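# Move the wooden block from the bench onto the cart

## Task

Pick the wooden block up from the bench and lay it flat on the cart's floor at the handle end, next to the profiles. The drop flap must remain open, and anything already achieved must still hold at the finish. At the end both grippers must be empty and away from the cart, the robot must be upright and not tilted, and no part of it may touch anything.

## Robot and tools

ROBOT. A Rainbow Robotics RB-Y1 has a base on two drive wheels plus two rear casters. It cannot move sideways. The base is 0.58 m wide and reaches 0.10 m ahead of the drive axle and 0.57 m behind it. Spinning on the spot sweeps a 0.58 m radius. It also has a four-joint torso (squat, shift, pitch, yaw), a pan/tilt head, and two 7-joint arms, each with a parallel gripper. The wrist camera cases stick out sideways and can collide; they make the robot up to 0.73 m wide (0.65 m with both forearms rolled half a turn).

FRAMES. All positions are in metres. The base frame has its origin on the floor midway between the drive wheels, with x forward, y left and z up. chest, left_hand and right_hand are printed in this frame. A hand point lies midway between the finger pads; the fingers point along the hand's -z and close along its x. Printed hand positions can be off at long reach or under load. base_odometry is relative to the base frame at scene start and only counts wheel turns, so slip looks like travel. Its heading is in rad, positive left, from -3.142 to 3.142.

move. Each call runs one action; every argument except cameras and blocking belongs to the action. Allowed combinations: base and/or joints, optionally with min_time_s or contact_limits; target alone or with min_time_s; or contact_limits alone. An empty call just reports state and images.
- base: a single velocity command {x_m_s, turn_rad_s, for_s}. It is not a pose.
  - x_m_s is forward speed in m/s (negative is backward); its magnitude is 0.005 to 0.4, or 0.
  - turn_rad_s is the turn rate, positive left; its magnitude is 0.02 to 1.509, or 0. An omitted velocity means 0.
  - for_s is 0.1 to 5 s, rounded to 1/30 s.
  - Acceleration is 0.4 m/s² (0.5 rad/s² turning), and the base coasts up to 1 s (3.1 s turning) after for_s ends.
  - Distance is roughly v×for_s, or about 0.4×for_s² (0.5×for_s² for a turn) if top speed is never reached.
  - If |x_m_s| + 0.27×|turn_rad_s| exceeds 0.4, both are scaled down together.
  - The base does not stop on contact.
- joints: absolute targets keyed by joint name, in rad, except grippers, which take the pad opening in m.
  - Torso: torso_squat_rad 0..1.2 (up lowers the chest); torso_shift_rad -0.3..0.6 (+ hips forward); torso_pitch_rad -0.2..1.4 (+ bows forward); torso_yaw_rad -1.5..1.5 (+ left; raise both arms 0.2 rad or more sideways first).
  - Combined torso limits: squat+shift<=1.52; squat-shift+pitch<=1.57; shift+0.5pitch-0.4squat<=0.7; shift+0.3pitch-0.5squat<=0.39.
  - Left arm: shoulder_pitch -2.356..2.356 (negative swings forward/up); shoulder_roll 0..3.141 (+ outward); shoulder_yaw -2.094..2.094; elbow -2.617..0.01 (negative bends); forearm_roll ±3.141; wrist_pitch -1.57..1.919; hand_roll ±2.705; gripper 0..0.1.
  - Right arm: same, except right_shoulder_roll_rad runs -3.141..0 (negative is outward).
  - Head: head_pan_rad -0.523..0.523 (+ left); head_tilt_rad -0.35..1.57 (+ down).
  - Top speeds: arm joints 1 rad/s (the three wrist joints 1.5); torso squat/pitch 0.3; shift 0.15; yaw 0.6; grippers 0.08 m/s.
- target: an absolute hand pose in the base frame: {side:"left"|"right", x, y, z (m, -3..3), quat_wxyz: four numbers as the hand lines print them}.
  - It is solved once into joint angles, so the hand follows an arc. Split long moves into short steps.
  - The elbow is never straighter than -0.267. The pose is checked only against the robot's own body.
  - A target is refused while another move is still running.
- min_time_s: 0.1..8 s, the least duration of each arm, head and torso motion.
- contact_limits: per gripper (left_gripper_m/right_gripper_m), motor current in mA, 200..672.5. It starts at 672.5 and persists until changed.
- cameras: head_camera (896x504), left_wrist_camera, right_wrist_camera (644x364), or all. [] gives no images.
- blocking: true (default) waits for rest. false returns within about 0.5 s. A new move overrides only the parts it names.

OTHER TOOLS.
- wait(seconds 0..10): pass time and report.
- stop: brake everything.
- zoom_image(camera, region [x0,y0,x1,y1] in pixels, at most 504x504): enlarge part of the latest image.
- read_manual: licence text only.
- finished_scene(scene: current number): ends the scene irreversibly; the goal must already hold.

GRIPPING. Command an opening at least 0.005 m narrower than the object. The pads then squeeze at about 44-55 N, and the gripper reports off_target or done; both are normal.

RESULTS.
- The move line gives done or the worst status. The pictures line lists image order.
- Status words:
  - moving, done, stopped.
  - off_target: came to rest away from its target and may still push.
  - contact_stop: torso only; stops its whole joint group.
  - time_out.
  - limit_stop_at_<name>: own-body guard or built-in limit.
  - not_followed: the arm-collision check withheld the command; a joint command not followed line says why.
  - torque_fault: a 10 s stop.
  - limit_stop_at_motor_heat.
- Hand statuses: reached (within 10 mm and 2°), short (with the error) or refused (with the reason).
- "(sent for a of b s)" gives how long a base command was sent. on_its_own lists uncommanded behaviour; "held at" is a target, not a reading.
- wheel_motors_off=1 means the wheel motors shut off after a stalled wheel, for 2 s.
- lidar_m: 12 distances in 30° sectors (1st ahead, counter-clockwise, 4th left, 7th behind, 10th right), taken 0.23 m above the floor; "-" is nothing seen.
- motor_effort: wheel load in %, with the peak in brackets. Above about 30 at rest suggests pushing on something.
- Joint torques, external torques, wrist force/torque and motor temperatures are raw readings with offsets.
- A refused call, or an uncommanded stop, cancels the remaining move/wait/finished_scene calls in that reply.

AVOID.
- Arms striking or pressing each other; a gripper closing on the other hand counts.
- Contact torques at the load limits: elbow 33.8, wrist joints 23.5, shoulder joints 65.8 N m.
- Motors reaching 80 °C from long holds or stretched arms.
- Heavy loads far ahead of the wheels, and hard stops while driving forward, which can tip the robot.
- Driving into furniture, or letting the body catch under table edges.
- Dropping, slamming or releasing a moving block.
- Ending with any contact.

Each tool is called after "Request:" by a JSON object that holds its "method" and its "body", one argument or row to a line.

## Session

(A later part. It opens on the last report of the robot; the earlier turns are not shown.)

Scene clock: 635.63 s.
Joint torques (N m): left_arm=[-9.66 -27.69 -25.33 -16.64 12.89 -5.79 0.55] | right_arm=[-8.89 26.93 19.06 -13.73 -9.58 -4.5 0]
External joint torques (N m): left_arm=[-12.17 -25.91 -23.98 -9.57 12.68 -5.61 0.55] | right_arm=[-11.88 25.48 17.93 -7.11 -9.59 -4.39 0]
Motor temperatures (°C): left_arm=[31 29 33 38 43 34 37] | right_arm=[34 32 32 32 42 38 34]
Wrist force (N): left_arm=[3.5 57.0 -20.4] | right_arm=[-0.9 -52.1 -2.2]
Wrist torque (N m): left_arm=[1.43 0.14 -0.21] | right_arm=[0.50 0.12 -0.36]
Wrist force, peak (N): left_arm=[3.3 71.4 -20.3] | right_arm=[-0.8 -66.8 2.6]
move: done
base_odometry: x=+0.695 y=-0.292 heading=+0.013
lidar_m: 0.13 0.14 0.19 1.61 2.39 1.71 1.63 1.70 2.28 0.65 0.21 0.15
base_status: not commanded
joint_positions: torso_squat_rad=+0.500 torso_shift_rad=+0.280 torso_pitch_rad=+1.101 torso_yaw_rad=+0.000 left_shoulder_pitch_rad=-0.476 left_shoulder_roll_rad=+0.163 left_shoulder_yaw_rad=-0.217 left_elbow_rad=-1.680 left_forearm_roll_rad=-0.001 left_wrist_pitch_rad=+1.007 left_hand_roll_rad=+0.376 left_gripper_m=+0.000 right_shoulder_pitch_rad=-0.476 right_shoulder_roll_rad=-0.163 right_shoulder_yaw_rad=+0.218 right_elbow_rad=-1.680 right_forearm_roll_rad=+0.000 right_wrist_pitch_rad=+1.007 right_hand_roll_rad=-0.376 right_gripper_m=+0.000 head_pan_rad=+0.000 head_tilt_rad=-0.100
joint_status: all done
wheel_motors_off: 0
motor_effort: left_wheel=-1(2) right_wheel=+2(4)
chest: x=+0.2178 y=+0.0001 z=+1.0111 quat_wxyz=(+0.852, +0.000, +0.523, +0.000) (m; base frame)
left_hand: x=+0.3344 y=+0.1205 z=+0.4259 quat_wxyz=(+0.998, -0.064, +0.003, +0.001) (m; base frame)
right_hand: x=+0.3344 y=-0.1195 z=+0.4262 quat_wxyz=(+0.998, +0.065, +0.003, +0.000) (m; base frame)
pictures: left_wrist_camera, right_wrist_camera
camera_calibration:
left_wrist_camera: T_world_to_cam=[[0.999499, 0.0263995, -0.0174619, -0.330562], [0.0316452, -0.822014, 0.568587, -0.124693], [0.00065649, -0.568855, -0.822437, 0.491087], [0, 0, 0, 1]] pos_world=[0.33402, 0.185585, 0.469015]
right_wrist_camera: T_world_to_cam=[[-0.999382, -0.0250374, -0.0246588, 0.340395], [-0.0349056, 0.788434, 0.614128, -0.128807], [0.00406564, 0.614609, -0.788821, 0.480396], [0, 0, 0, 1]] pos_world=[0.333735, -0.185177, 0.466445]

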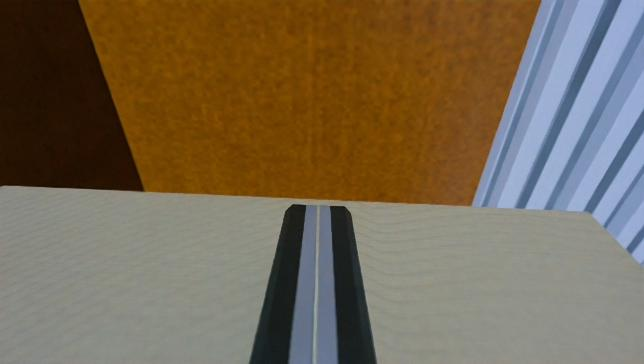

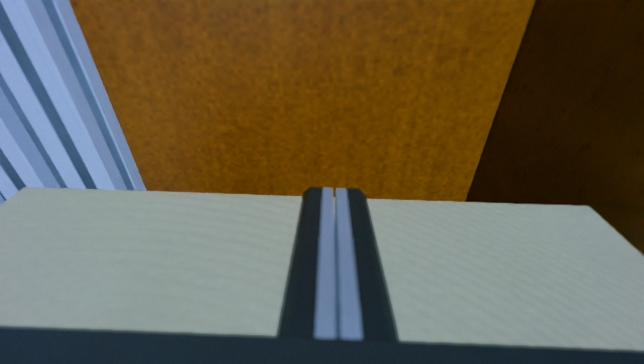

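Request:
{"method": "move", "body": {
  "joints": {"left_shoulder_pitch_rad":-0.606,"left_shoulder_roll_rad":0.153,"left_shoulder_yaw_rad":-0.200,"left_elbow_rad":-1.380,"left_forearm_roll_rad":0.023,"left_wrist_pitch_rad":0.826,"left_hand_roll_rad":0.376,"right_shoulder_pitch_rad":-0.606,"right_shoulder_roll_rad":-0.153,"right_shoulder_yaw_rad":0.200,"right_elbow_rad":-1.380,"right_forearm_roll_rad":-0.023,"right_wrist_pitch_rad":0.826,"right_hand_roll_rad":-0.376},
  "min_time_s": 1.5,
  "cameras": ["left_wrist_camera","right_wrist_camera"]
}}

Scene clock: 640.30 s.
Joint torques (N m): left_arm=[-9.18 -27.59 -18.79 -14.52 9.47 -4.89 0.46] | right_arm=[-9.24 26.98 14.2 -13.16 -7.27 -3.85 0.11]
External joint torques (N m): left_arm=[-10.78 -25.6 -17.67 -8.49 9.29 -4.72 0.46] | right_arm=[-11.26 25.34 13.28 -7.54 -7.28 -3.73 0.11]
Motor temperatures (°C): left_arm=[31 29 33 38 43 34 37] | right_arm=[34 32 32 32 42 38 34]
Wrist force (N): left_arm=[2.5 47.1 -17.7] | right_arm=[-0.5 -43.8 -4.4]
Wrist torque (N m): left_arm=[1.00 0.12 -0.21] | right_arm=[0.35 0.14 -0.33]
Wrist force, peak (N): left_arm=[3.3 74.9 -20.1] | right_arm=[-1.7 -69.3 2.7]
move: done
base_odometry: x=+0.695 y=-0.292 heading=+0.013
lidar_m: 0.13 0.15 0.20 1.60 2.39 1.71 1.62 1.69 2.28 0.63 0.20 0.15
base_status: not commanded
joint_positions: torso_squat_rad=+0.500 torso_shift_rad=+0.280 torso_pitch_rad=+1.101 torso_yaw_rad=+0.000 left_shoulder_pitch_rad=-0.603 left_shoulder_roll_rad=+0.159 left_shoulder_yaw_rad=-0.195 left_elbow_rad=-1.378 left_forearm_roll_rad=+0.021 left_wrist_pitch_rad=+0.827 left_hand_roll_rad=+0.376 left_gripper_m=+0.000 right_shoulder_pitch_rad=-0.603 right_shoulder_roll_rad=-0.159 right_shoulder_yaw_rad=+0.196 right_elbow_rad=-1.378 right_forearm_roll_rad=-0.021 right_wrist_pitch_rad=+0.827 right_hand_roll_rad=-0.376 right_gripper_m=+0.000 head_pan_rad=+0.000 head_tilt_rad=-0.100
joint_status: all done
wheel_motors_off: 0
motor_effort: left_wheel=-1(2) right_wheel=+2(3)
chest: x=+0.2178 y=+0.0001 z=+1.0111 quat_wxyz=(+0.852, +0.000, +0.523, +0.000) (m; base frame)
left_hand: x=+0.3351 y=+0.1208 z=+0.3762 quat_wxyz=(+0.998, -0.064, +0.002, +0.001) (m; base frame)
right_hand: x=+0.3349 y=-0.1202 z=+0.3764 quat_wxyz=(+0.998, +0.065, +0.002, -0.001) (m; base frame)
pictures: left_wrist_camera, right_wrist_camera
camera_calibration:
left_wrist_camera: T_world_to_cam=[[0.999512, 0.026906, -0.0158855, -0.332801], [0.0311636, -0.821635, 0.569161, -0.096275], [0.00226178, -0.569379, -0.822072, 0.449845], [0, 0, 0, 1]] pos_world=[0.334622, 0.185984, 0.419315]
right_wrist_camera: T_world_to_cam=[[-0.999364, -0.0243738, -0.0260225, 0.340338], [-0.0352179, 0.788681, 0.613793, -0.0972832], [0.00556298, 0.614319, -0.789038, 0.441135], [0, 0, 0, 1]] pos_world=[0.334241, -0.185977, 0.41664]

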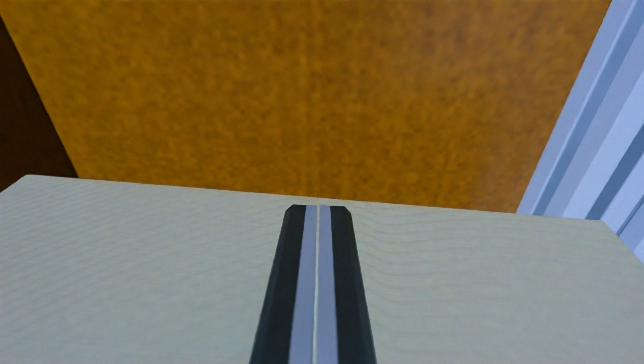

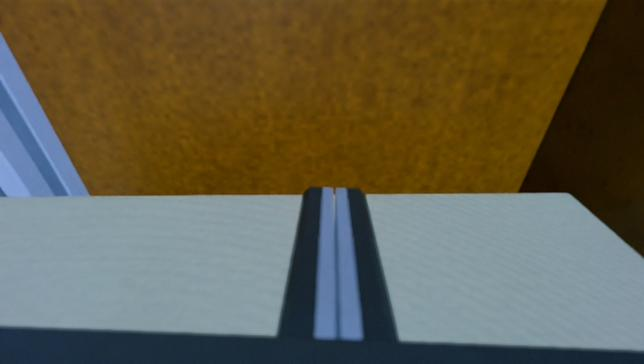

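Request:
{"method": "move", "body": {
  "joints": {"left_shoulder_pitch_rad":-0.671,"left_shoulder_roll_rad":0.146,"left_shoulder_yaw_rad":-0.194,"left_elbow_rad":-1.234,"left_forearm_roll_rad":0.028,"left_wrist_pitch_rad":0.743,"left_hand_roll_rad":0.378,"right_shoulder_pitch_rad":-0.671,"right_shoulder_roll_rad":-0.146,"right_shoulder_yaw_rad":0.194,"right_elbow_rad":-1.234,"right_forearm_roll_rad":-0.028,"right_wrist_pitch_rad":0.743,"right_hand_roll_rad":-0.378},
  "min_time_s": 1.2,
  "cameras": ["left_wrist_camera","right_wrist_camera"]
}}

Scene clock: 643.67 s.
Joint torques (N m): left_arm=[-11.51 -33.94 -20.18 -14.78 9.39 -5.39 0.48] | right_arm=[-11.99 35.66 15.3 -14.98 -7.51 -4.77 0.04]
External joint torques (N m): left_arm=[-12.61 -31.78 -19.16 -9.31 9.23 -5.21 0.48] | right_arm=[-13.5 33.88 14.46 -9.89 -7.52 -4.65 0.04]
Motor temperatures (°C): left_arm=[31 29 33 38 42 34 37] | right_arm=[34 32 32 32 41 38 34]
Wrist force (N): left_arm=[2.4 56.7 -15.6] | right_arm=[-0.8 -52.2 -6.3]
Wrist torque (N m): left_arm=[0.32 0.16 -0.25] | right_arm=[0.40 0.16 -0.37]
Wrist force, peak (N): left_arm=[3.3 59.3 -17.4] | right_arm=[-1.0 -55.3 -2.4]
move: done
base_odometry: x=+0.695 y=-0.292 heading=+0.013
lidar_m: 0.13 0.14 0.20 1.61 2.38 1.71 1.63 1.69 2.29 0.64 0.20 0.15
base_status: not commanded
joint_positions: torso_squat_rad=+0.500 torso_shift_rad=+0.280 torso_pitch_rad=+1.101 torso_yaw_rad=+0.000 left_shoulder_pitch_rad=-0.668 left_shoulder_roll_rad=+0.154 left_shoulder_yaw_rad=-0.189 left_elbow_rad=-1.232 left_forearm_roll_rad=+0.026 left_wrist_pitch_rad=+0.744 left_hand_roll_rad=+0.378 left_gripper_m=+0.000 right_shoulder_pitch_rad=-0.668 right_shoulder_roll_rad=-0.154 right_shoulder_yaw_rad=+0.190 right_elbow_rad=-1.232 right_forearm_roll_rad=-0.026 right_wrist_pitch_rad=+0.744 right_hand_roll_rad=-0.378 right_gripper_m=+0.000 head_pan_rad=+0.000 head_tilt_rad=-0.100
joint_status: all done
wheel_motors_off: 0
motor_effort: left_wheel=-2(3) right_wheel=+1(4)
chest: x=+0.2178 y=+0.0001 z=+1.0111 quat_wxyz=(+0.852, +0.000, +0.523, +0.000) (m; base frame)
left_hand: x=+0.3349 y=+0.1198 z=+0.3561 quat_wxyz=(+0.998, -0.064, +0.002, +0.000) (m; base frame)
right_hand: x=+0.3345 y=-0.1197 z=+0.3561 quat_wxyz=(+0.998, +0.064, +0.002, +0.000) (m; base frame)
pictures: left_wrist_camera, right_wrist_camera
camera_calibration:
left_wrist_camera: T_world_to_cam=[[0.999559, 0.0252858, -0.015572, -0.332731], [0.0296542, -0.822051, 0.568641, -0.0849406], [0.00157753, -0.568852, -0.822439, 0.432974], [0, 0, 0, 1]] pos_world=[0.33442, 0.184886, 0.399214]
right_wrist_camera: T_world_to_cam=[[-0.999317, -0.0263939, -0.0258572, 0.339071], [-0.0367039, 0.789578, 0.612552, -0.0842042], [0.00424861, 0.613083, -0.790007, 0.425432], [0, 0, 0, 1]] pos_world=[0.333941, -0.18539, 0.396442]

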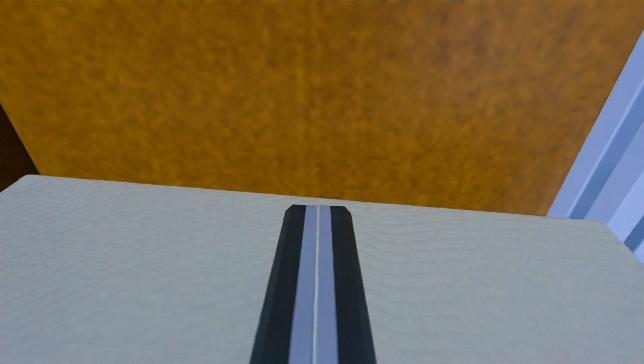

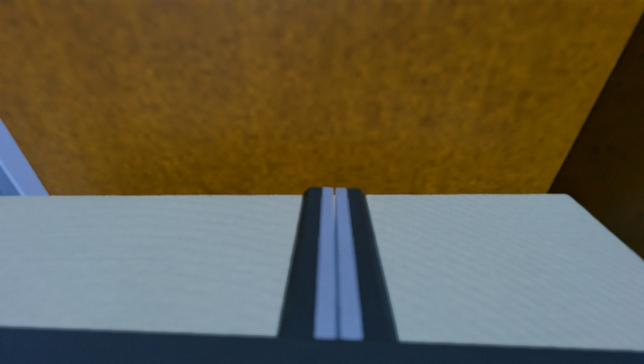

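Request:
{"method": "move", "body": {
  "base": {"x_m_s":-0.05,"for_s":0.23},
  "cameras": []
}}

Request:
{"method": "move", "body": {
  "joints": {"torso_squat_rad":0.52,"torso_shift_rad":0.28},
  "min_time_s": 1,
  "cameras": ["left_wrist_camera","right_wrist_camera"]
}}

Scene clock: 646.87 s.
Joint torques (N m): left_arm=[-11.1 -34.61 -20.91 -15.11 9.67 -5.15 0.64] | right_arm=[-7.45 35.75 17.05 -12.92 -7.79 -3.34 0.08]
External joint torques (N m): left_arm=[-12.2 -32.45 -19.89 -9.64 9.5 -4.97 0.64] | right_arm=[-8.92 33.98 16.21 -7.82 -7.8 -3.22 0.08]
Motor temperatures (°C): left_arm=[31 29 33 38 42 34 37] | right_arm=[34 32 32 32 41 38 34]
Wrist force (N): left_arm=[3.8 57.3 -13.5] | right_arm=[6.8 -53.3 -6.9]
Wrist torque (N m): left_arm=[-0.02 0.23 -0.25] | right_arm=[0.42 0.25 -0.49]
Wrist force, peak (N): left_arm=[3.2 59.6 -13.2] | right_arm=[9.7 -54.1 -8.6]
move: done
base_odometry: x=+0.683 y=-0.293 heading=+0.013
lidar_m: 0.15 0.16 0.22 1.61 2.37 1.68 1.61 1.69 2.27 0.67 0.23 0.16
base_status: done (sent for 0.23 of 0.23 s)
joint_positions: torso_squat_rad=+0.500 torso_shift_rad=+0.280 torso_pitch_rad=+1.100 torso_yaw_rad=+0.000 left_shoulder_pitch_rad=-0.668 left_shoulder_roll_rad=+0.154 left_shoulder_yaw_rad=-0.189 left_elbow_rad=-1.232 left_forearm_roll_rad=+0.026 left_wrist_pitch_rad=+0.744 left_hand_roll_rad=+0.378 left_gripper_m=+0.000 right_shoulder_pitch_rad=-0.669 right_shoulder_roll_rad=-0.154 right_shoulder_yaw_rad=+0.190 right_elbow_rad=-1.232 right_forearm_roll_rad=-0.026 right_wrist_pitch_rad=+0.744 right_hand_roll_rad=-0.378 right_gripper_m=+0.000 head_pan_rad=+0.000 head_tilt_rad=-0.100
joint_status: not commanded
wheel_motors_off: 0
motor_effort: left_wheel=-5(30) right_wheel=+1(18)
chest: x=+0.2177 y=+0.0001 z=+1.0111 quat_wxyz=(+0.852, +0.000, +0.523, +0.000) (m; base frame)
left_hand: x=+0.3350 y=+0.1200 z=+0.3561 quat_wxyz=(+0.998, -0.064, +0.002, +0.000) (m; base frame)
right_hand: x=+0.3355 y=-0.1195 z=+0.3563 quat_wxyz=(+0.998, +0.064, +0.001, +0.000) (m; base frame)
pictures: none
No camera images: "cameras" was empty.

Scene clock: 648.17 s.
Joint torques (N m): left_arm=[-11.32 -35 -21.21 -14.99 9.57 -5.15 0.5] | right_arm=[-3.97 36.64 18.17 -9.72 -8.29 -2.2 0.11]
External joint torques (N m): left_arm=[-12.41 -32.85 -20.19 -9.52 9.4 -4.97 0.51] | right_arm=[-5.4 34.87 17.34 -4.6 -8.31 -2.07 0.11]
Motor temperatures (°C): left_arm=[31 29 33 38 42 34 37] | right_arm=[34 32 32 32 41 38 34]
Wrist force (N): left_arm=[4.1 59.3 -12.9] | right_arm=[13.5 -55.1 -1.0]
Wrist torque (N m): left_arm=[-0.29 0.32 -0.16] | right_arm=[0.60 0.43 -0.47]
Wrist force, peak (N): left_arm=[4.0 60.5 -11.8] | right_arm=[13.8 -55.2 -0.3]
move: done
base_odometry: x=+0.683 y=-0.293 heading=+0.013
lidar_m: 0.15 0.16 0.22 1.61 2.38 1.67 1.62 1.68 2.26 0.67 0.23 0.17
base_status: not commanded
joint_positions: torso_squat_rad=+0.520 torso_shift_rad=+0.280 torso_pitch_rad=+1.100 torso_yaw_rad=+0.000 left_shoulder_pitch_rad=-0.668 left_shoulder_roll_rad=+0.154 left_shoulder_yaw_rad=-0.189 left_elbow_rad=-1.232 left_forearm_roll_rad=+0.026 left_wrist_pitch_rad=+0.744 left_hand_roll_rad=+0.378 left_gripper_m=+0.000 right_shoulder_pitch_rad=-0.670 right_shoulder_roll_rad=-0.155 right_shoulder_yaw_rad=+0.189 right_elbow_rad=-1.233 right_forearm_roll_rad=-0.026 right_wrist_pitch_rad=+0.744 right_hand_roll_rad=-0.378 right_gripper_m=+0.000 head_pan_rad=+0.000 head_tilt_rad=-0.100
joint_status: all done
wheel_motors_off: 0
motor_effort: left_wheel=-5(6) right_wheel=+0(3)
chest: x=+0.2157 y=+0.0001 z=+1.0047 quat_wxyz=(+0.853, +0.000, +0.523, +0.000) (m; base frame)
left_hand: x=+0.3333 y=+0.1200 z=+0.3497 quat_wxyz=(+0.998, -0.064, +0.001, +0.000) (m; base frame)
right_hand: x=+0.3350 y=-0.1194 z=+0.3501 quat_wxyz=(+0.998, +0.064, +0.000, +0.000) (m; base frame)
pictures: left_wrist_camera, right_wrist_camera
camera_calibration:
left_wrist_camera: T_world_to_cam=[[0.999569, 0.0253691, -0.0147609, -0.331577], [0.0292621, -0.822255, 0.568367, -0.0807307], [0.00228173, -0.568554, -0.822643, 0.427673], [0, 0, 0, 1]] pos_world=[0.33282, 0.185186, 0.392813]
right_wrist_camera: T_world_to_cam=[[-0.999194, -0.0261376, -0.030476, 0.340953], [-0.0393389, 0.789092, 0.613015, -0.0801416], [0.00802559, 0.613719, -0.789484, 0.419144], [0, 0, 0, 1]] pos_world=[0.334161, -0.185086, 0.390426]

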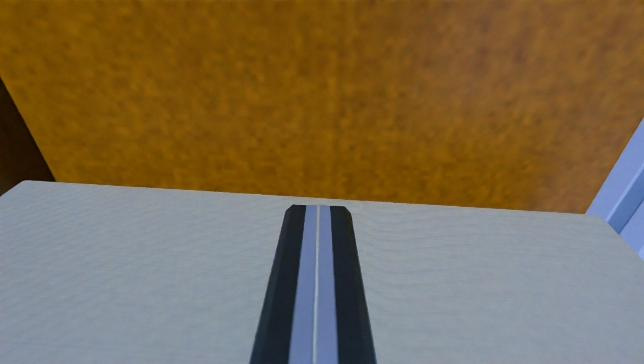

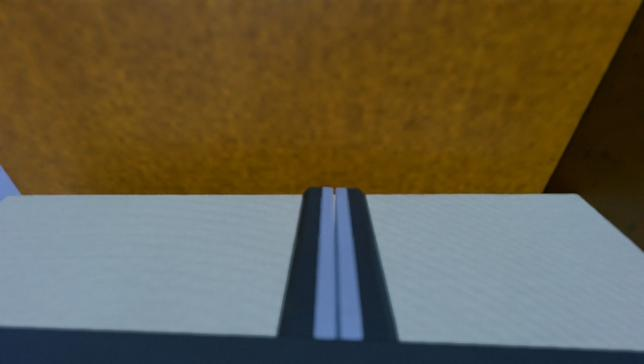

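Request:
{"method": "move", "body": {
  "joints": {"torso_squat_rad":0.54},
  "min_time_s": 1,
  "cameras": ["left_wrist_camera","right_wrist_camera","head_camera"]
}}

Scene clock: 653.37 s.
Joint torques (N m): left_arm=[-11.02 -36.01 -22.08 -15.14 9.5 -5.15 0.36] | right_arm=[-0.03 37.61 18.99 -6.33 -8.71 -1 0.26]
External joint torques (N m): left_arm=[-12.1 -33.87 -21.07 -9.66 9.33 -4.97 0.36] | right_arm=[-1.42 35.85 18.16 -1.19 -8.73 -0.87 0.26]
Motor temperatures (°C): left_arm=[31 30 33 38 41 33 37] | right_arm=[34 33 32 32 41 37 34]
Wrist force (N): left_arm=[4.8 60.8 -11.8] | right_arm=[19.9 -55.6 5.9]
Wrist torque (N m): left_arm=[-0.49 0.22 -0.05] | right_arm=[0.71 0.67 -0.42]
Wrist force, peak (N): left_arm=[4.9 61.9 -12.0] | right_arm=[19.9 -55.6 5.9]
move: done
base_odometry: x=+0.683 y=-0.293 heading=+0.013
lidar_m: 0.15 0.16 0.21 1.59 2.37 1.69 1.62 1.68 2.26 0.66 0.23 0.16
base_status: not commanded
joint_positions: torso_squat_rad=+0.540 torso_shift_rad=+0.280 torso_pitch_rad=+1.100 torso_yaw_rad=+0.000 left_shoulder_pitch_rad=-0.668 left_shoulder_roll_rad=+0.154 left_shoulder_yaw_rad=-0.189 left_elbow_rad=-1.232 left_forearm_roll_rad=+0.026 left_wrist_pitch_rad=+0.744 left_hand_roll_rad=+0.378 left_gripper_m=+0.000 right_shoulder_pitch_rad=-0.671 right_shoulder_roll_rad=-0.155 right_shoulder_yaw_rad=+0.189 right_elbow_rad=-1.234 right_forearm_roll_rad=-0.026 right_wrist_pitch_rad=+0.743 right_hand_roll_rad=-0.378 right_gripper_m=+0.000 head_pan_rad=+0.000 head_tilt_rad=-0.100
joint_status: all done
wheel_motors_off: 0
motor_effort: left_wheel=-7(7) right_wheel=-1(3)
chest: x=+0.2137 y=+0.0001 z=+0.9980 quat_wxyz=(+0.853, +0.000, +0.523, +0.000) (m; base frame)
left_hand: x=+0.3315 y=+0.1203 z=+0.3430 quat_wxyz=(+0.998, -0.064, +0.001, +0.000) (m; base frame)
right_hand: x=+0.3342 y=-0.1192 z=+0.3436 quat_wxyz=(+0.998, +0.065, -0.002, +0.000) (m; base frame)
pictures: head_camera, left_wrist_camera, right_wrist_camera
camera_calibration:
head_camera: T_world_to_cam=[[-0.0105322, -0.999504, -0.0296738, 0.0350702], [-0.808952, 0.0259604, -0.587301, 1.00467], [0.58778, 0.0178191, -0.808824, 0.573672], [0, 0, 0, 1]] pos_world=[0.475905, -0.00125112, 1.05508]
left_wrist_camera: T_world_to_cam=[[0.999571, 0.0255237, -0.0143676, -0.330061], [0.0291666, -0.822456, 0.568081, -0.0765828], [0.0026828, -0.568256, -0.822847, 0.422252], [0, 0, 0, 1]] pos_world=[0.331021, 0.185386, 0.386212]
right_wrist_camera: T_world_to_cam=[[-0.99912, -0.0260868, -0.0328461, 0.340866], [-0.0407568, 0.788849, 0.613234, -0.0759992], [0.0099133, 0.614033, -0.789218, 0.413215], [0, 0, 0, 1]] pos_world=[0.333372, -0.184884, 0.383918]

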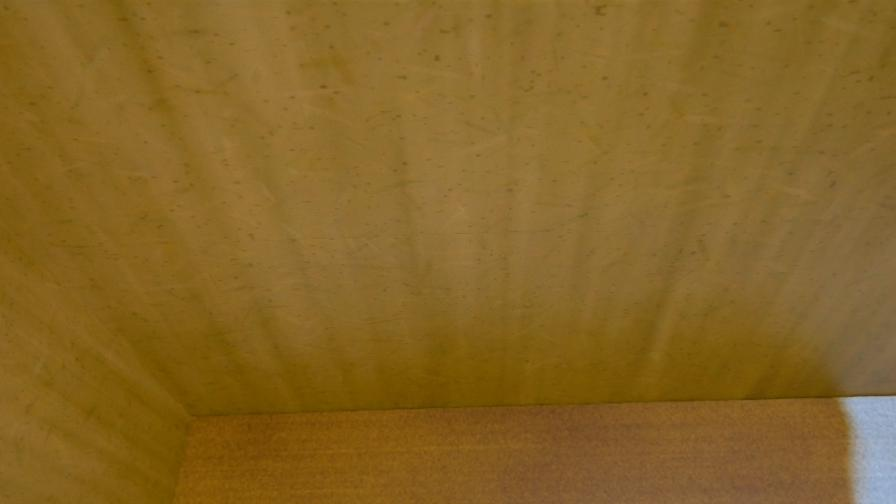

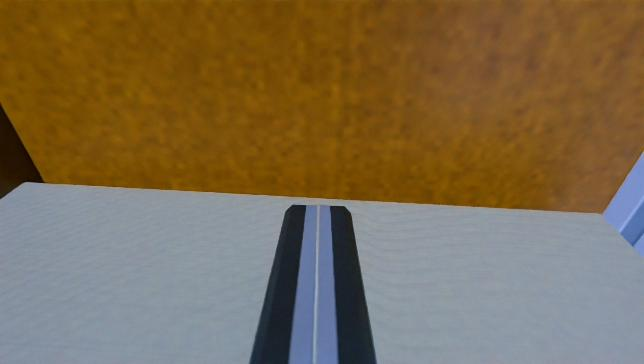

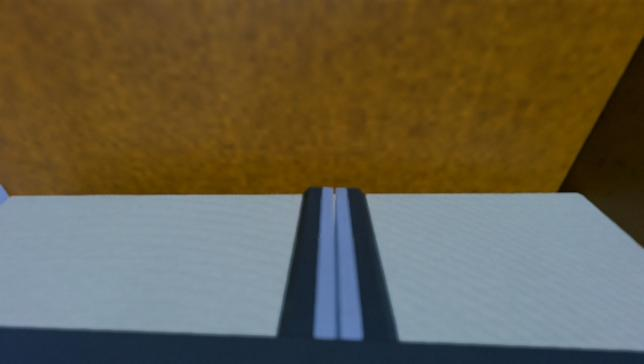

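Request:
{"method": "move", "body": {
  "base": {"x_m_s":0.05,"turn_rad_s":0.1,"for_s":0.16},
  "cameras": []
}}

Request:
{"method": "move", "body": {
  "joints": {"torso_squat_rad":0.56,"torso_shift_rad":0.295},
  "min_time_s": 1,
  "cameras": ["left_wrist_camera","right_wrist_camera"]
}}

Scene clock: 656.93 s.
Joint torques (N m): left_arm=[-10.56 -34.07 -21.48 -15.12 9.29 -5.11 0.44] | right_arm=[-9.4 36.77 18.04 -14.64 -7.69 -4.5 0.09]
External joint torques (N m): left_arm=[-11.65 -31.91 -20.46 -9.65 9.13 -4.94 0.44] | right_arm=[-10.78 35.01 17.2 -9.54 -7.7 -4.37 0.09]
Motor temperatures (°C): left_arm=[31 30 33 38 41 33 37] | right_arm=[34 33 32 32 40 37 34]
Wrist force (N): left_arm=[2.7 54.7 -15.7] | right_arm=[-0.4 -50.5 -6.7]
Wrist torque (N m): left_arm=[0.29 0.13 -0.23] | right_arm=[0.38 0.20 -0.39]
Wrist force, peak (N): left_arm=[5.3 61.7 -12.1] | right_arm=[19.2 -56.2 5.9]
move: done
base_odometry: x=+0.691 y=-0.292 heading=+0.025
lidar_m: 0.13 0.15 0.21 1.61 2.35 1.71 1.62 1.70 2.30 0.62 0.21 0.15
base_status: done (sent for 0.17 of 0.17 s)
joint_positions: torso_squat_rad=+0.540 torso_shift_rad=+0.280 torso_pitch_rad=+1.101 torso_yaw_rad=+0.000 left_shoulder_pitch_rad=-0.668 left_shoulder_roll_rad=+0.154 left_shoulder_yaw_rad=-0.189 left_elbow_rad=-1.232 left_forearm_roll_rad=+0.026 left_wrist_pitch_rad=+0.744 left_hand_roll_rad=+0.378 left_gripper_m=+0.000 right_shoulder_pitch_rad=-0.668 right_shoulder_roll_rad=-0.155 right_shoulder_yaw_rad=+0.189 right_elbow_rad=-1.232 right_forearm_roll_rad=-0.026 right_wrist_pitch_rad=+0.744 right_hand_roll_rad=-0.378 right_gripper_m=+0.000 head_pan_rad=+0.000 head_tilt_rad=-0.100
joint_status: not commanded
wheel_motors_off: 0
motor_effort: left_wheel=-16(27) right_wheel=+14(46)
chest: x=+0.2139 y=+0.0001 z=+0.9977 quat_wxyz=(+0.852, +0.000, +0.523, +0.000) (m; base frame)
left_hand: x=+0.3312 y=+0.1199 z=+0.3427 quat_wxyz=(+0.998, -0.064, +0.002, +0.000) (m; base frame)
right_hand: x=+0.3313 y=-0.1199 z=+0.3427 quat_wxyz=(+0.998, +0.064, +0.001, +0.000) (m; base frame)
pictures: none
No camera images: "cameras" was empty.

Scene clock: 658.23 s.
Joint torques (N m): left_arm=[-10.88 -33.97 -21.37 -15.25 9.42 -5.16 0.46] | right_arm=[-9.43 36.61 18.17 -14.79 -7.68 -4.51 0.02]
External joint torques (N m): left_arm=[-11.98 -31.82 -20.35 -9.78 9.26 -4.98 0.46] | right_arm=[-10.92 34.84 17.33 -9.7 -7.7 -4.39 0.02]
Motor temperatures (°C): left_arm=[31 30 33 38 41 33 37] | right_arm=[34 33 32 32 40 37 34]
Wrist force (N): left_arm=[1.6 54.1 -13.4] | right_arm=[-1.0 -51.1 -7.1]
Wrist torque (N m): left_arm=[0.17 0.31 -0.19] | right_arm=[0.39 0.15 -0.38]
Wrist force, peak (N): left_arm=[2.3 55.0 -15.1] | right_arm=[-0.1 -51.7 -6.5]
move: done
base_odometry: x=+0.691 y=-0.292 heading=+0.025
lidar_m: 0.14 0.14 0.21 1.61 2.35 1.68 1.63 1.70 2.30 0.63 0.23 0.16
base_status: not commanded
joint_positions: torso_squat_rad=+0.560 torso_shift_rad=+0.295 torso_pitch_rad=+1.100 torso_yaw_rad=+0.000 left_shoulder_pitch_rad=-0.668 left_shoulder_roll_rad=+0.154 left_shoulder_yaw_rad=-0.189 left_elbow_rad=-1.232 left_forearm_roll_rad=+0.026 left_wrist_pitch_rad=+0.744 left_hand_roll_rad=+0.378 left_gripper_m=+0.000 right_shoulder_pitch_rad=-0.668 right_shoulder_roll_rad=-0.155 right_shoulder_yaw_rad=+0.189 right_elbow_rad=-1.232 right_forearm_roll_rad=-0.026 right_wrist_pitch_rad=+0.744 right_hand_roll_rad=-0.378 right_gripper_m=+0.000 head_pan_rad=+0.000 head_tilt_rad=-0.100
joint_status: all done
wheel_motors_off: 0
motor_effort: left_wheel=-15(16) right_wheel=+16(16)
chest: x=+0.2204 y=+0.0001 z=+0.9882 quat_wxyz=(+0.852, +0.000, +0.523, +0.000) (m; base frame)
left_hand: x=+0.3377 y=+0.1199 z=+0.3332 quat_wxyz=(+0.998, -0.064, +0.002, +0.000) (m; base frame)
right_hand: x=+0.3378 y=-0.1199 z=+0.3332 quat_wxyz=(+0.998, +0.064, +0.001, +0.000) (m; base frame)
pictures: left_wrist_camera, right_wrist_camera
camera_calibration:
left_wrist_camera: T_world_to_cam=[[0.999555, 0.0256595, -0.0152192, -0.33609], [0.0297611, -0.822119, 0.568537, -0.0719039], [0.00207633, -0.568737, -0.822517, 0.414032], [0, 0, 0, 1]] pos_world=[0.33722, 0.184985, 0.376313]
right_wrist_camera: T_world_to_cam=[[-0.999301, -0.0260354, -0.0268276, 0.342102], [-0.0370139, 0.789776, 0.612277, -0.0697163], [0.0052469, 0.612842, -0.790188, 0.407213], [0, 0, 0, 1]] pos_world=[0.337146, -0.18559, 0.373638]

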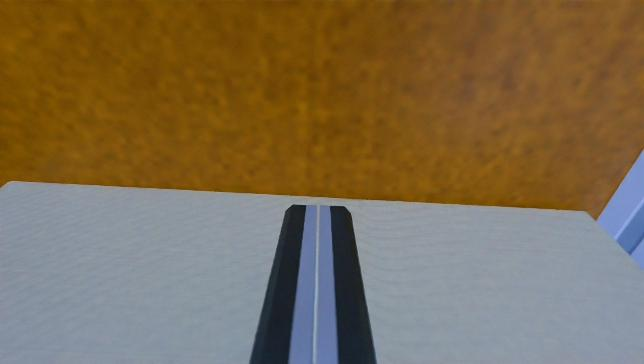

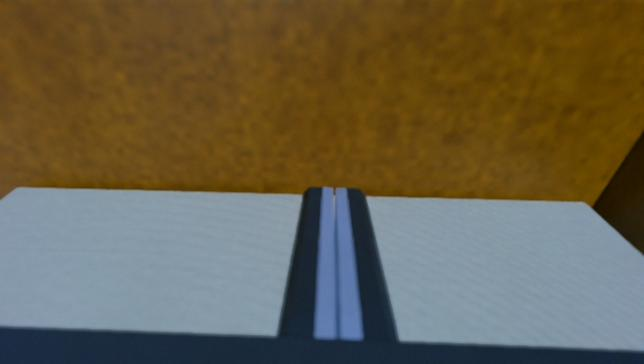

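Request:
{"method": "move", "body": {
  "joints": {"torso_squat_rad":0.585,"torso_shift_rad":0.302},
  "min_time_s": 1,
  "cameras": ["left_wrist_camera","right_wrist_camera"]
}}

Scene clock: 660.70 s.
Joint torques (N m): left_arm=[-11.77 -33.28 -20.56 -11.36 9.28 -6.53 0.5] | right_arm=[-11.86 36.83 18.03 -11.76 -7.7 -5.58 0.06]
External joint torques (N m): left_arm=[-12.81 -31.14 -19.55 -5.87 9.11 -6.35 0.5] | right_arm=[-13.3 35.07 17.21 -6.64 -7.71 -5.46 0.06]
Motor temperatures (°C): left_arm=[31 30 33 38 40 33 37] | right_arm=[34 33 32 32 40 37 34]
Wrist force (N): left_arm=[-1.1 55.6 31.1] | right_arm=[-4.6 -58.1 34.4]
Wrist torque (N m): left_arm=[0.69 0.39 -0.31] | right_arm=[1.24 -0.13 -0.33]
Wrist force, peak (N): left_arm=[-1.4 57.3 32.0] | right_arm=[-5.0 -57.9 35.3]
move: done
base_odometry: x=+0.691 y=-0.292 heading=+0.025
lidar_m: 0.14 0.15 0.21 1.60 2.35 1.70 1.62 1.71 2.30 0.62 0.21 0.16
base_status: not commanded
joint_positions: torso_squat_rad=+0.585 torso_shift_rad=+0.301 torso_pitch_rad=+1.098 torso_yaw_rad=+0.000 left_shoulder_pitch_rad=-0.668 left_shoulder_roll_rad=+0.154 left_shoulder_yaw_rad=-0.189 left_elbow_rad=-1.233 left_forearm_roll_rad=+0.026 left_wrist_pitch_rad=+0.745 left_hand_roll_rad=+0.378 left_gripper_m=+0.000 right_shoulder_pitch_rad=-0.668 right_shoulder_roll_rad=-0.155 right_shoulder_yaw_rad=+0.189 right_elbow_rad=-1.232 right_forearm_roll_rad=-0.026 right_wrist_pitch_rad=+0.744 right_hand_roll_rad=-0.378 right_gripper_m=+0.000 head_pan_rad=+0.000 head_tilt_rad=-0.100
joint_status: all done
wheel_motors_off: 0
motor_effort: left_wheel=-14(16) right_wheel=+17(19)
chest: x=+0.2206 y=+0.0001 z=+0.9787 quat_wxyz=(+0.853, +0.000, +0.522, +0.000) (m; base frame)
left_hand: x=+0.3396 y=+0.1197 z=+0.3241 quat_wxyz=(+0.998, -0.064, +0.000, +0.000) (m; base frame)
right_hand: x=+0.3394 y=-0.1199 z=+0.3240 quat_wxyz=(+0.998, +0.064, +0.000, +0.000) (m; base frame)
pictures: left_wrist_camera, right_wrist_camera
camera_calibration:
left_wrist_camera: T_world_to_cam=[[0.999591, 0.0256422, -0.0126499, -0.338976], [0.0282837, -0.821886, 0.568949, -0.0666411], [0.00419234, -0.569074, -0.822275, 0.405684], [0, 0, 0, 1]] pos_world=[0.339022, 0.184785, 0.367211]
right_wrist_camera: T_world_to_cam=[[-0.99924, -0.0259196, -0.0291271, 0.344202], [-0.0383318, 0.789742, 0.61224, -0.0635699], [0.00713389, 0.612891, -0.790135, 0.39928], [0, 0, 0, 1]] pos_world=[0.338656, -0.18559, 0.364431]

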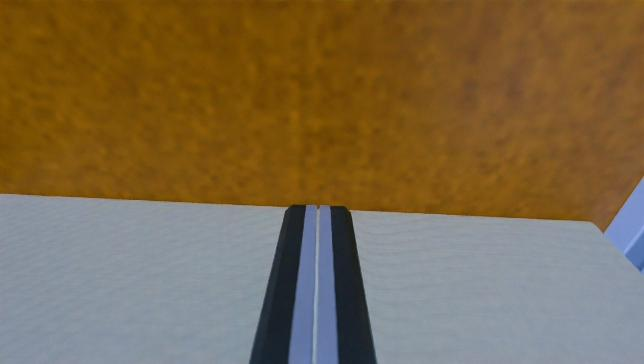

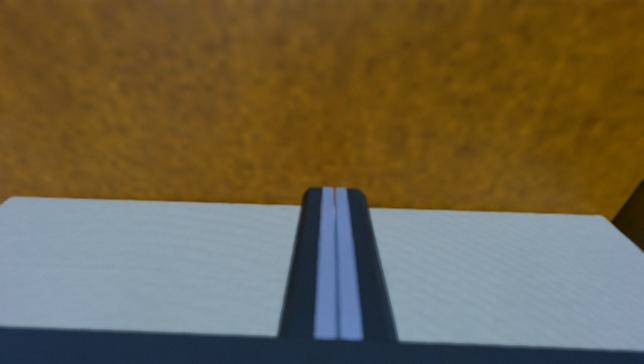

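Request:
{"method": "move", "body": {
  "joints": {"torso_squat_rad":0.579,"torso_shift_rad":0.302},
  "cameras": []
}}

Request:
{"method": "move", "body": {
  "joints": {"left_shoulder_roll_rad":0.165,"right_shoulder_roll_rad":-0.165},
  "min_time_s": 1,
  "cameras": []
}}

Request:
{"method": "move", "body": {
  "joints": {"left_shoulder_roll_rad":0.195,"right_shoulder_roll_rad":-0.195},
  "min_time_s": 1.5,
  "cameras": ["left_wrist_camera","right_wrist_camera","head_camera"]
}}

Scene clock: 663.90 s.
Joint torques (N m): left_arm=[-11.67 -33.58 -20.8 -14.6 9.44 -5.44 0.25] | right_arm=[-11.66 36.26 17.9 -14.11 -7.57 -4.79 0.14]
External joint torques (N m): left_arm=[-12.76 -31.42 -19.78 -9.13 9.27 -5.27 0.25] | right_arm=[-13.16 34.5 17.06 -9.03 -7.58 -4.66 0.14]
Motor temperatures (°C): left_arm=[31 30 33 38 40 34 37] | right_arm=[34 33 32 32 40 37 34]
Wrist force (N): left_arm=[3.0 55.0 -16.1] | right_arm=[-1.2 -50.0 -3.8]
Wrist torque (N m): left_arm=[0.83 0.00 -0.30] | right_arm=[0.47 0.06 -0.37]
Wrist force, peak (N): left_arm=[-1.1 57.1 31.1] | right_arm=[-4.5 -58.5 34.4]
move: done
base_odometry: x=+0.691 y=-0.292 heading=+0.025
lidar_m: 0.14 0.15 0.21 1.60 2.33 1.69 1.62 1.70 2.31 0.62 0.22 0.15
base_status: not commanded
joint_positions: torso_squat_rad=+0.579 torso_shift_rad=+0.302 torso_pitch_rad=+1.100 torso_yaw_rad=+0.000 left_shoulder_pitch_rad=-0.668 left_shoulder_roll_rad=+0.154 left_shoulder_yaw_rad=-0.189 left_elbow_rad=-1.232 left_forearm_roll_rad=+0.026 left_wrist_pitch_rad=+0.744 left_hand_roll_rad=+0.378 left_gripper_m=+0.000 right_shoulder_pitch_rad=-0.668 right_shoulder_roll_rad=-0.155 right_shoulder_yaw_rad=+0.190 right_elbow_rad=-1.232 right_forearm_roll_rad=-0.026 right_wrist_pitch_rad=+0.744 right_hand_roll_rad=-0.378 right_gripper_m=+0.000 head_pan_rad=+0.000 head_tilt_rad=-0.100
joint_status: all done
wheel_motors_off: 0
motor_effort: left_wheel=-15(17) right_wheel=+14(20)
chest: x=+0.2221 y=+0.0001 z=+0.9802 quat_wxyz=(+0.852, +0.000, +0.523, +0.000) (m; base frame)
left_hand: x=+0.3395 y=+0.1198 z=+0.3252 quat_wxyz=(+0.998, -0.064, +0.001, +0.000) (m; base frame)
right_hand: x=+0.3393 y=-0.1200 z=+0.3252 quat_wxyz=(+0.998, +0.064, +0.002, +0.000) (m; base frame)
pictures: none
No camera images: "cameras" was empty.

Scene clock: 665.20 s.
Joint torques (N m): left_arm=[-4.19 -7.08 -4.27 -9.35 1.88 -2.57 0.29] | right_arm=[-3.64 5.17 3.5 -8.99 -1.42 -1.54 0.12]
External joint torques (N m): left_arm=[-5.27 -5.15 -3.35 -3.86 1.72 -2.39 0.29] | right_arm=[-5.11 3.6 2.75 -3.87 -1.45 -1.41 0.12]
Motor temperatures (°C): left_arm=[31 30 33 38 40 34 37] | right_arm=[34 33 32 32 40 37 34]
Wrist force (N): left_arm=[-2.9 11.1 -9.1] | right_arm=[-3.2 -4.2 -6.0]
Wrist torque (N m): left_arm=[-0.04 0.21 -0.02] | right_arm=[-0.36 0.06 -0.08]
Wrist force, peak (N): left_arm=[2.9 54.6 -16.3] | right_arm=[-0.6 -50.3 -3.5]
move: done
base_odometry: x=+0.691 y=-0.292 heading=+0.025
lidar_m: 0.14 0.15 0.21 1.61 2.35 1.70 1.62 1.70 2.30 0.61 0.22 0.15
base_status: not commanded
joint_positions: torso_squat_rad=+0.579 torso_shift_rad=+0.302 torso_pitch_rad=+1.100 torso_yaw_rad=+0.000 left_shoulder_pitch_rad=-0.670 left_shoulder_roll_rad=+0.166 left_shoulder_yaw_rad=-0.193 left_elbow_rad=-1.233 left_forearm_roll_rad=+0.028 left_wrist_pitch_rad=+0.744 left_hand_roll_rad=+0.378 left_gripper_m=+0.000 right_shoulder_pitch_rad=-0.670 right_shoulder_roll_rad=-0.166 right_shoulder_yaw_rad=+0.193 right_elbow_rad=-1.233 right_forearm_roll_rad=-0.028 right_wrist_pitch_rad=+0.743 right_hand_roll_rad=-0.378 right_gripper_m=+0.000 head_pan_rad=+0.000 head_tilt_rad=-0.100
joint_status: all done
wheel_motors_off: 0
motor_effort: left_wheel=-15(16) right_wheel=+13(15)
chest: x=+0.2221 y=+0.0001 z=+0.9801 quat_wxyz=(+0.852, +0.000, +0.523, +0.000) (m; base frame)
left_hand: x=+0.3418 y=+0.1247 z=+0.3248 quat_wxyz=(+0.998, -0.061, -0.001, -0.004) (m; base frame)
right_hand: x=+0.3418 y=-0.1244 z=+0.3249 quat_wxyz=(+0.998, +0.061, -0.001, +0.004) (m; base frame)
pictures: none
No camera images: "cameras" was empty.

Scene clock: 667.00 s.
Joint torques (N m): left_arm=[-0.18 -1.02 -1.16 -6.1 0.41 -0.76 0.3] | right_arm=[0.39 -0.62 1.59 -6.03 -0.37 -0.17 0.2]
External joint torques (N m): left_arm=[-1.3 0.3 -0.49 -0.62 0.29 -0.59 0.3] | right_arm=[-1.11 -1.57 1.09 -0.93 -0.43 -0.05 0.2]
Motor temperatures (°C): left_arm=[31 30 33 37 40 33 37] | right_arm=[34 33 32 32 39 37 34]
Wrist force (N): left_arm=[1.6 1.2 -7.2] | right_arm=[0.0 4.4 -4.1]
Wrist torque (N m): left_arm=[-0.26 0.27 0.07] | right_arm=[-0.53 0.10 -0.09]
Wrist force, peak (N): left_arm=[-1.6 10.7 -9.5] | right_arm=[-3.4 -3.6 -6.0]
move: done
base_odometry: x=+0.691 y=-0.292 heading=+0.025
lidar_m: 0.14 0.15 0.21 1.61 2.35 1.70 1.61 1.70 2.32 0.59 0.22 0.15
base_status: not commanded
joint_positions: torso_squat_rad=+0.579 torso_shift_rad=+0.302 torso_pitch_rad=+1.100 torso_yaw_rad=+0.000 left_shoulder_pitch_rad=-0.671 left_shoulder_roll_rad=+0.195 left_shoulder_yaw_rad=-0.194 left_elbow_rad=-1.234 left_forearm_roll_rad=+0.028 left_wrist_pitch_rad=+0.743 left_hand_roll_rad=+0.378 left_gripper_m=+0.000 right_shoulder_pitch_rad=-0.671 right_shoulder_roll_rad=-0.195 right_shoulder_yaw_rad=+0.194 right_elbow_rad=-1.234 right_forearm_roll_rad=-0.028 right_wrist_pitch_rad=+0.743 right_hand_roll_rad=-0.378 right_gripper_m=+0.000 head_pan_rad=+0.000 head_tilt_rad=-0.100
joint_status: all done
wheel_motors_off: 0
motor_effort: left_wheel=-15(16) right_wheel=+14(15)
chest: x=+0.2221 y=+0.0001 z=+0.9802 quat_wxyz=(+0.852, +0.000, +0.523, +0.000) (m; base frame)
left_hand: x=+0.3460 y=+0.1408 z=+0.3233 quat_wxyz=(+0.999, -0.049, -0.004, -0.011) (m; base frame)
right_hand: x=+0.3459 y=-0.1406 z=+0.3233 quat_wxyz=(+0.999, +0.049, -0.004, +0.011) (m; base frame)
pictures: head_camera, left_wrist_camera, right_wrist_camera
camera_calibration:
head_camera: T_world_to_cam=[[-0.0105471, -0.999504, -0.0296679, 0.0346297], [-0.809246, 0.02596, -0.586897, 1.00076], [0.587376, 0.0178186, -0.809118, 0.5547], [0, 0, 0, 1]] pos_world=[0.484405, -0.00125112, 1.03719]
left_wrist_camera: T_world_to_cam=[[0.999986, 0.00507858, -0.00145756, -0.346798], [0.00505491, -0.839298, 0.543648, -0.0302189], [0.00153763, -0.543648, -0.839312, 0.419795], [0, 0, 0, 1]] pos_world=[0.3463, 0.204619, 0.368262]
right_wrist_camera: T_world_to_cam=[[-0.998149, -0.0468596, -0.038756, 0.349933], [-0.0606954, 0.806815, 0.587679, -0.028396], [0.00373053, 0.588943, -0.808166, 0.41497], [0, 0, 0, 1]] pos_world=[0.346014, -0.205086, 0.365614]

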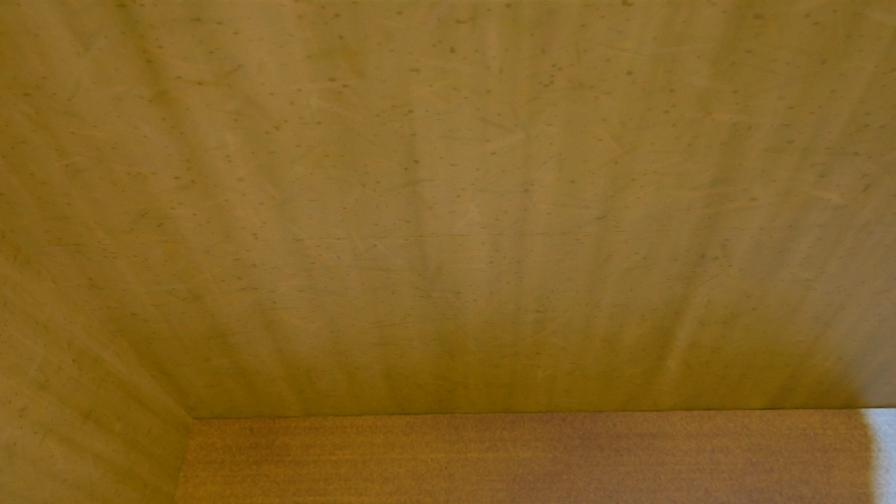

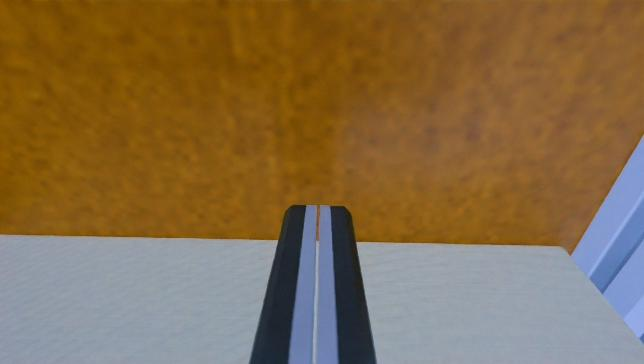

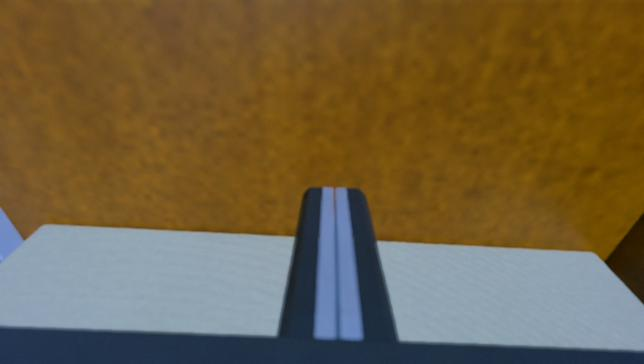

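Request:
{"method": "move", "body": {
  "joints": {"left_shoulder_pitch_rad":-0.480,"left_shoulder_roll_rad":0.205,"left_shoulder_yaw_rad":-0.226,"left_elbow_rad":-1.681,"left_forearm_roll_rad":-0.003,"left_wrist_pitch_rad":1.006,"left_hand_roll_rad":0.379},
  "min_time_s": 1.2,
  "cameras": []
}}

Request:
{"method": "move", "body": {
  "target": {"side":"right","x":0.340,"y":-0.09,"z":0.325,"quat_wxyz":[0.9976,0.07,0,0]},
  "min_time_s": 1.5,
  "cameras": ["right_wrist_camera","left_wrist_camera"]
}}

Scene clock: 671.27 s.
Joint torques (N m): left_arm=[2.41 -1.57 -1.08 -7.21 -0.02 -0.32 0.22] | right_arm=[0.82 0.71 1.05 -5.34 -0.29 -0.2 0.03]
External joint torques (N m): left_arm=[-0.14 -0.36 -0.05 -0.11 -0.18 -0.15 0.23] | right_arm=[-0.67 -0.24 0.55 -0.24 -0.35 -0.08 0.03]
Motor temperatures (°C): left_arm=[31 30 33 37 39 33 37] | right_arm=[34 33 32 32 39 37 34]
Wrist force (N): left_arm=[1.6 1.6 -7.5] | right_arm=[0.5 4.4 -4.3]
Wrist torque (N m): left_arm=[-0.28 0.25 0.07] | right_arm=[-0.56 0.17 -0.08]
Wrist force, peak (N): left_arm=[1.1 1.5 -8.9] | right_arm=[-0.1 4.2 -4.8]
move: done
base_odometry: x=+0.691 y=-0.292 heading=+0.025
lidar_m: 0.14 0.15 0.22 1.61 2.35 1.70 1.63 1.71 2.30 0.61 0.23 0.15
base_status: not commanded
joint_positions: torso_squat_rad=+0.579 torso_shift_rad=+0.302 torso_pitch_rad=+1.100 torso_yaw_rad=+0.000 left_shoulder_pitch_rad=-0.480 left_shoulder_roll_rad=+0.205 left_shoulder_yaw_rad=-0.226 left_elbow_rad=-1.681 left_forearm_roll_rad=-0.003 left_wrist_pitch_rad=+1.006 left_hand_roll_rad=+0.379 left_gripper_m=+0.000 right_shoulder_pitch_rad=-0.671 right_shoulder_roll_rad=-0.195 right_shoulder_yaw_rad=+0.194 right_elbow_rad=-1.234 right_forearm_roll_rad=-0.028 right_wrist_pitch_rad=+0.743 right_hand_roll_rad=-0.378 right_gripper_m=+0.000 head_pan_rad=+0.000 head_tilt_rad=-0.100
joint_status: all done
wheel_motors_off: 0
motor_effort: left_wheel=-15(16) right_wheel=+14(16)
chest: x=+0.2221 y=+0.0001 z=+0.9802 quat_wxyz=(+0.852, +0.000, +0.523, +0.000) (m; base frame)
left_hand: x=+0.3425 y=+0.1353 z=+0.3934 quat_wxyz=(+0.999, -0.051, -0.003, -0.015) (m; base frame)
right_hand: x=+0.3461 y=-0.1407 z=+0.3233 quat_wxyz=(+0.999, +0.049, -0.005, +0.011) (m; base frame)
pictures: none
No camera images: "cameras" was empty.

Scene clock: 673.10 s.
Joint torques (N m): left_arm=[2.32 -1.52 -1.04 -7.31 0.03 -0.38 0.3] | right_arm=[-2.72 10.77 4.55 -6.36 -0.99 -1.02 -0.29]
External joint torques (N m): left_arm=[-0.23 -0.31 -0.01 -0.21 -0.13 -0.2 0.3] | right_arm=[-3.65 7.79 3.28 -1.28 -1 -0.88 -0.29]
Motor temperatures (°C): left_arm=[31 29 33 37 39 33 37] | right_arm=[34 33 32 32 39 37 34]
Wrist force (N): left_arm=[1.5 1.3 -7.2] | right_arm=[0.0 -4.8 -4.5]
Wrist torque (N m): left_arm=[-0.27 0.23 0.09] | right_arm=[-0.31 0.17 -0.13]
Wrist force, peak (N): left_arm=[1.2 1.4 -9.3] | right_arm=[1.6 -9.2 -1.8]
move: done
base_odometry: x=+0.691 y=-0.292 heading=+0.025
lidar_m: 0.13 0.16 0.21 1.60 2.35 1.69 1.61 1.70 2.30 0.61 0.21 0.15
base_status: not commanded
joint_positions: torso_squat_rad=+0.579 torso_shift_rad=+0.302 torso_pitch_rad=+1.100 torso_yaw_rad=+0.000 left_shoulder_pitch_rad=-0.480 left_shoulder_roll_rad=+0.205 left_shoulder_yaw_rad=-0.226 left_elbow_rad=-1.681 left_forearm_roll_rad=-0.003 left_wrist_pitch_rad=+1.006 left_hand_roll_rad=+0.379 left_gripper_m=+0.000 right_shoulder_pitch_rad=-0.699 right_shoulder_roll_rad=-0.108 right_shoulder_yaw_rad=+0.214 right_elbow_rad=-1.191 right_forearm_roll_rad=+0.034 right_wrist_pitch_rad=+0.737 right_hand_roll_rad=-0.433 right_gripper_m=+0.000 head_pan_rad=+0.000 head_tilt_rad=-0.100
joint_status: all done
wheel_motors_off: 0
motor_effort: left_wheel=-15(16) right_wheel=+15(16)
chest: x=+0.2221 y=+0.0001 z=+0.9802 quat_wxyz=(+0.852, +0.000, +0.523, +0.000) (m; base frame)
left_hand: x=+0.3425 y=+0.1353 z=+0.3934 quat_wxyz=(+0.999, -0.051, -0.003, -0.015) (m; base frame)
right_hand: x=+0.3395 y=-0.0918 z=+0.3250 quat_wxyz=(+0.998, +0.069, +0.000, +0.000) (m; base frame)
right_hand_status: reached (checked arc, planned for 1.5 s): 2 mm and 0.1 deg off.
pictures: left_wrist_camera, right_wrist_camera
camera_calibration:
left_wrist_camera: T_world_to_cam=[[0.999983, -0.00341781, -0.00482303, -0.340687], [-0.000224503, -0.837275, 0.546782, -0.0727], [-0.005907, -0.546771, -0.837261, 0.477822], [0, 0, 0, 1]] pos_world=[0.343487, 0.199225, 0.43817]
right_wrist_camera: T_world_to_cam=[[-0.999262, -0.0251546, -0.0290176, 0.345117], [-0.0377333, 0.783605, 0.620113, -0.0897022], [0.00713966, 0.62075, -0.783976, 0.381501], [0, 0, 0, 1]] pos_world=[0.338754, -0.157844, 0.364727]

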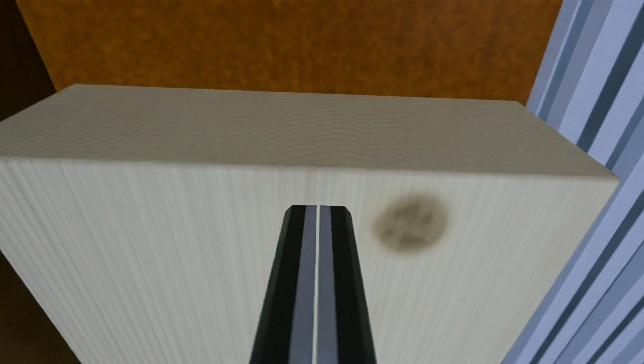

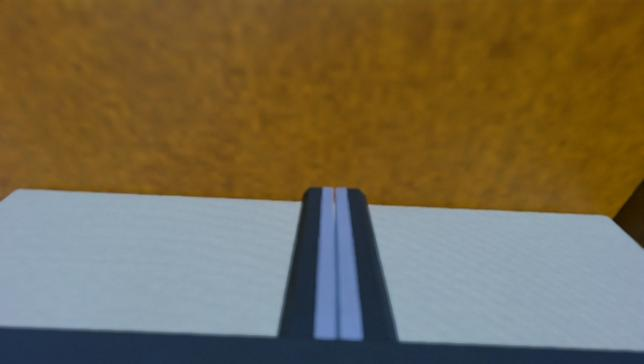

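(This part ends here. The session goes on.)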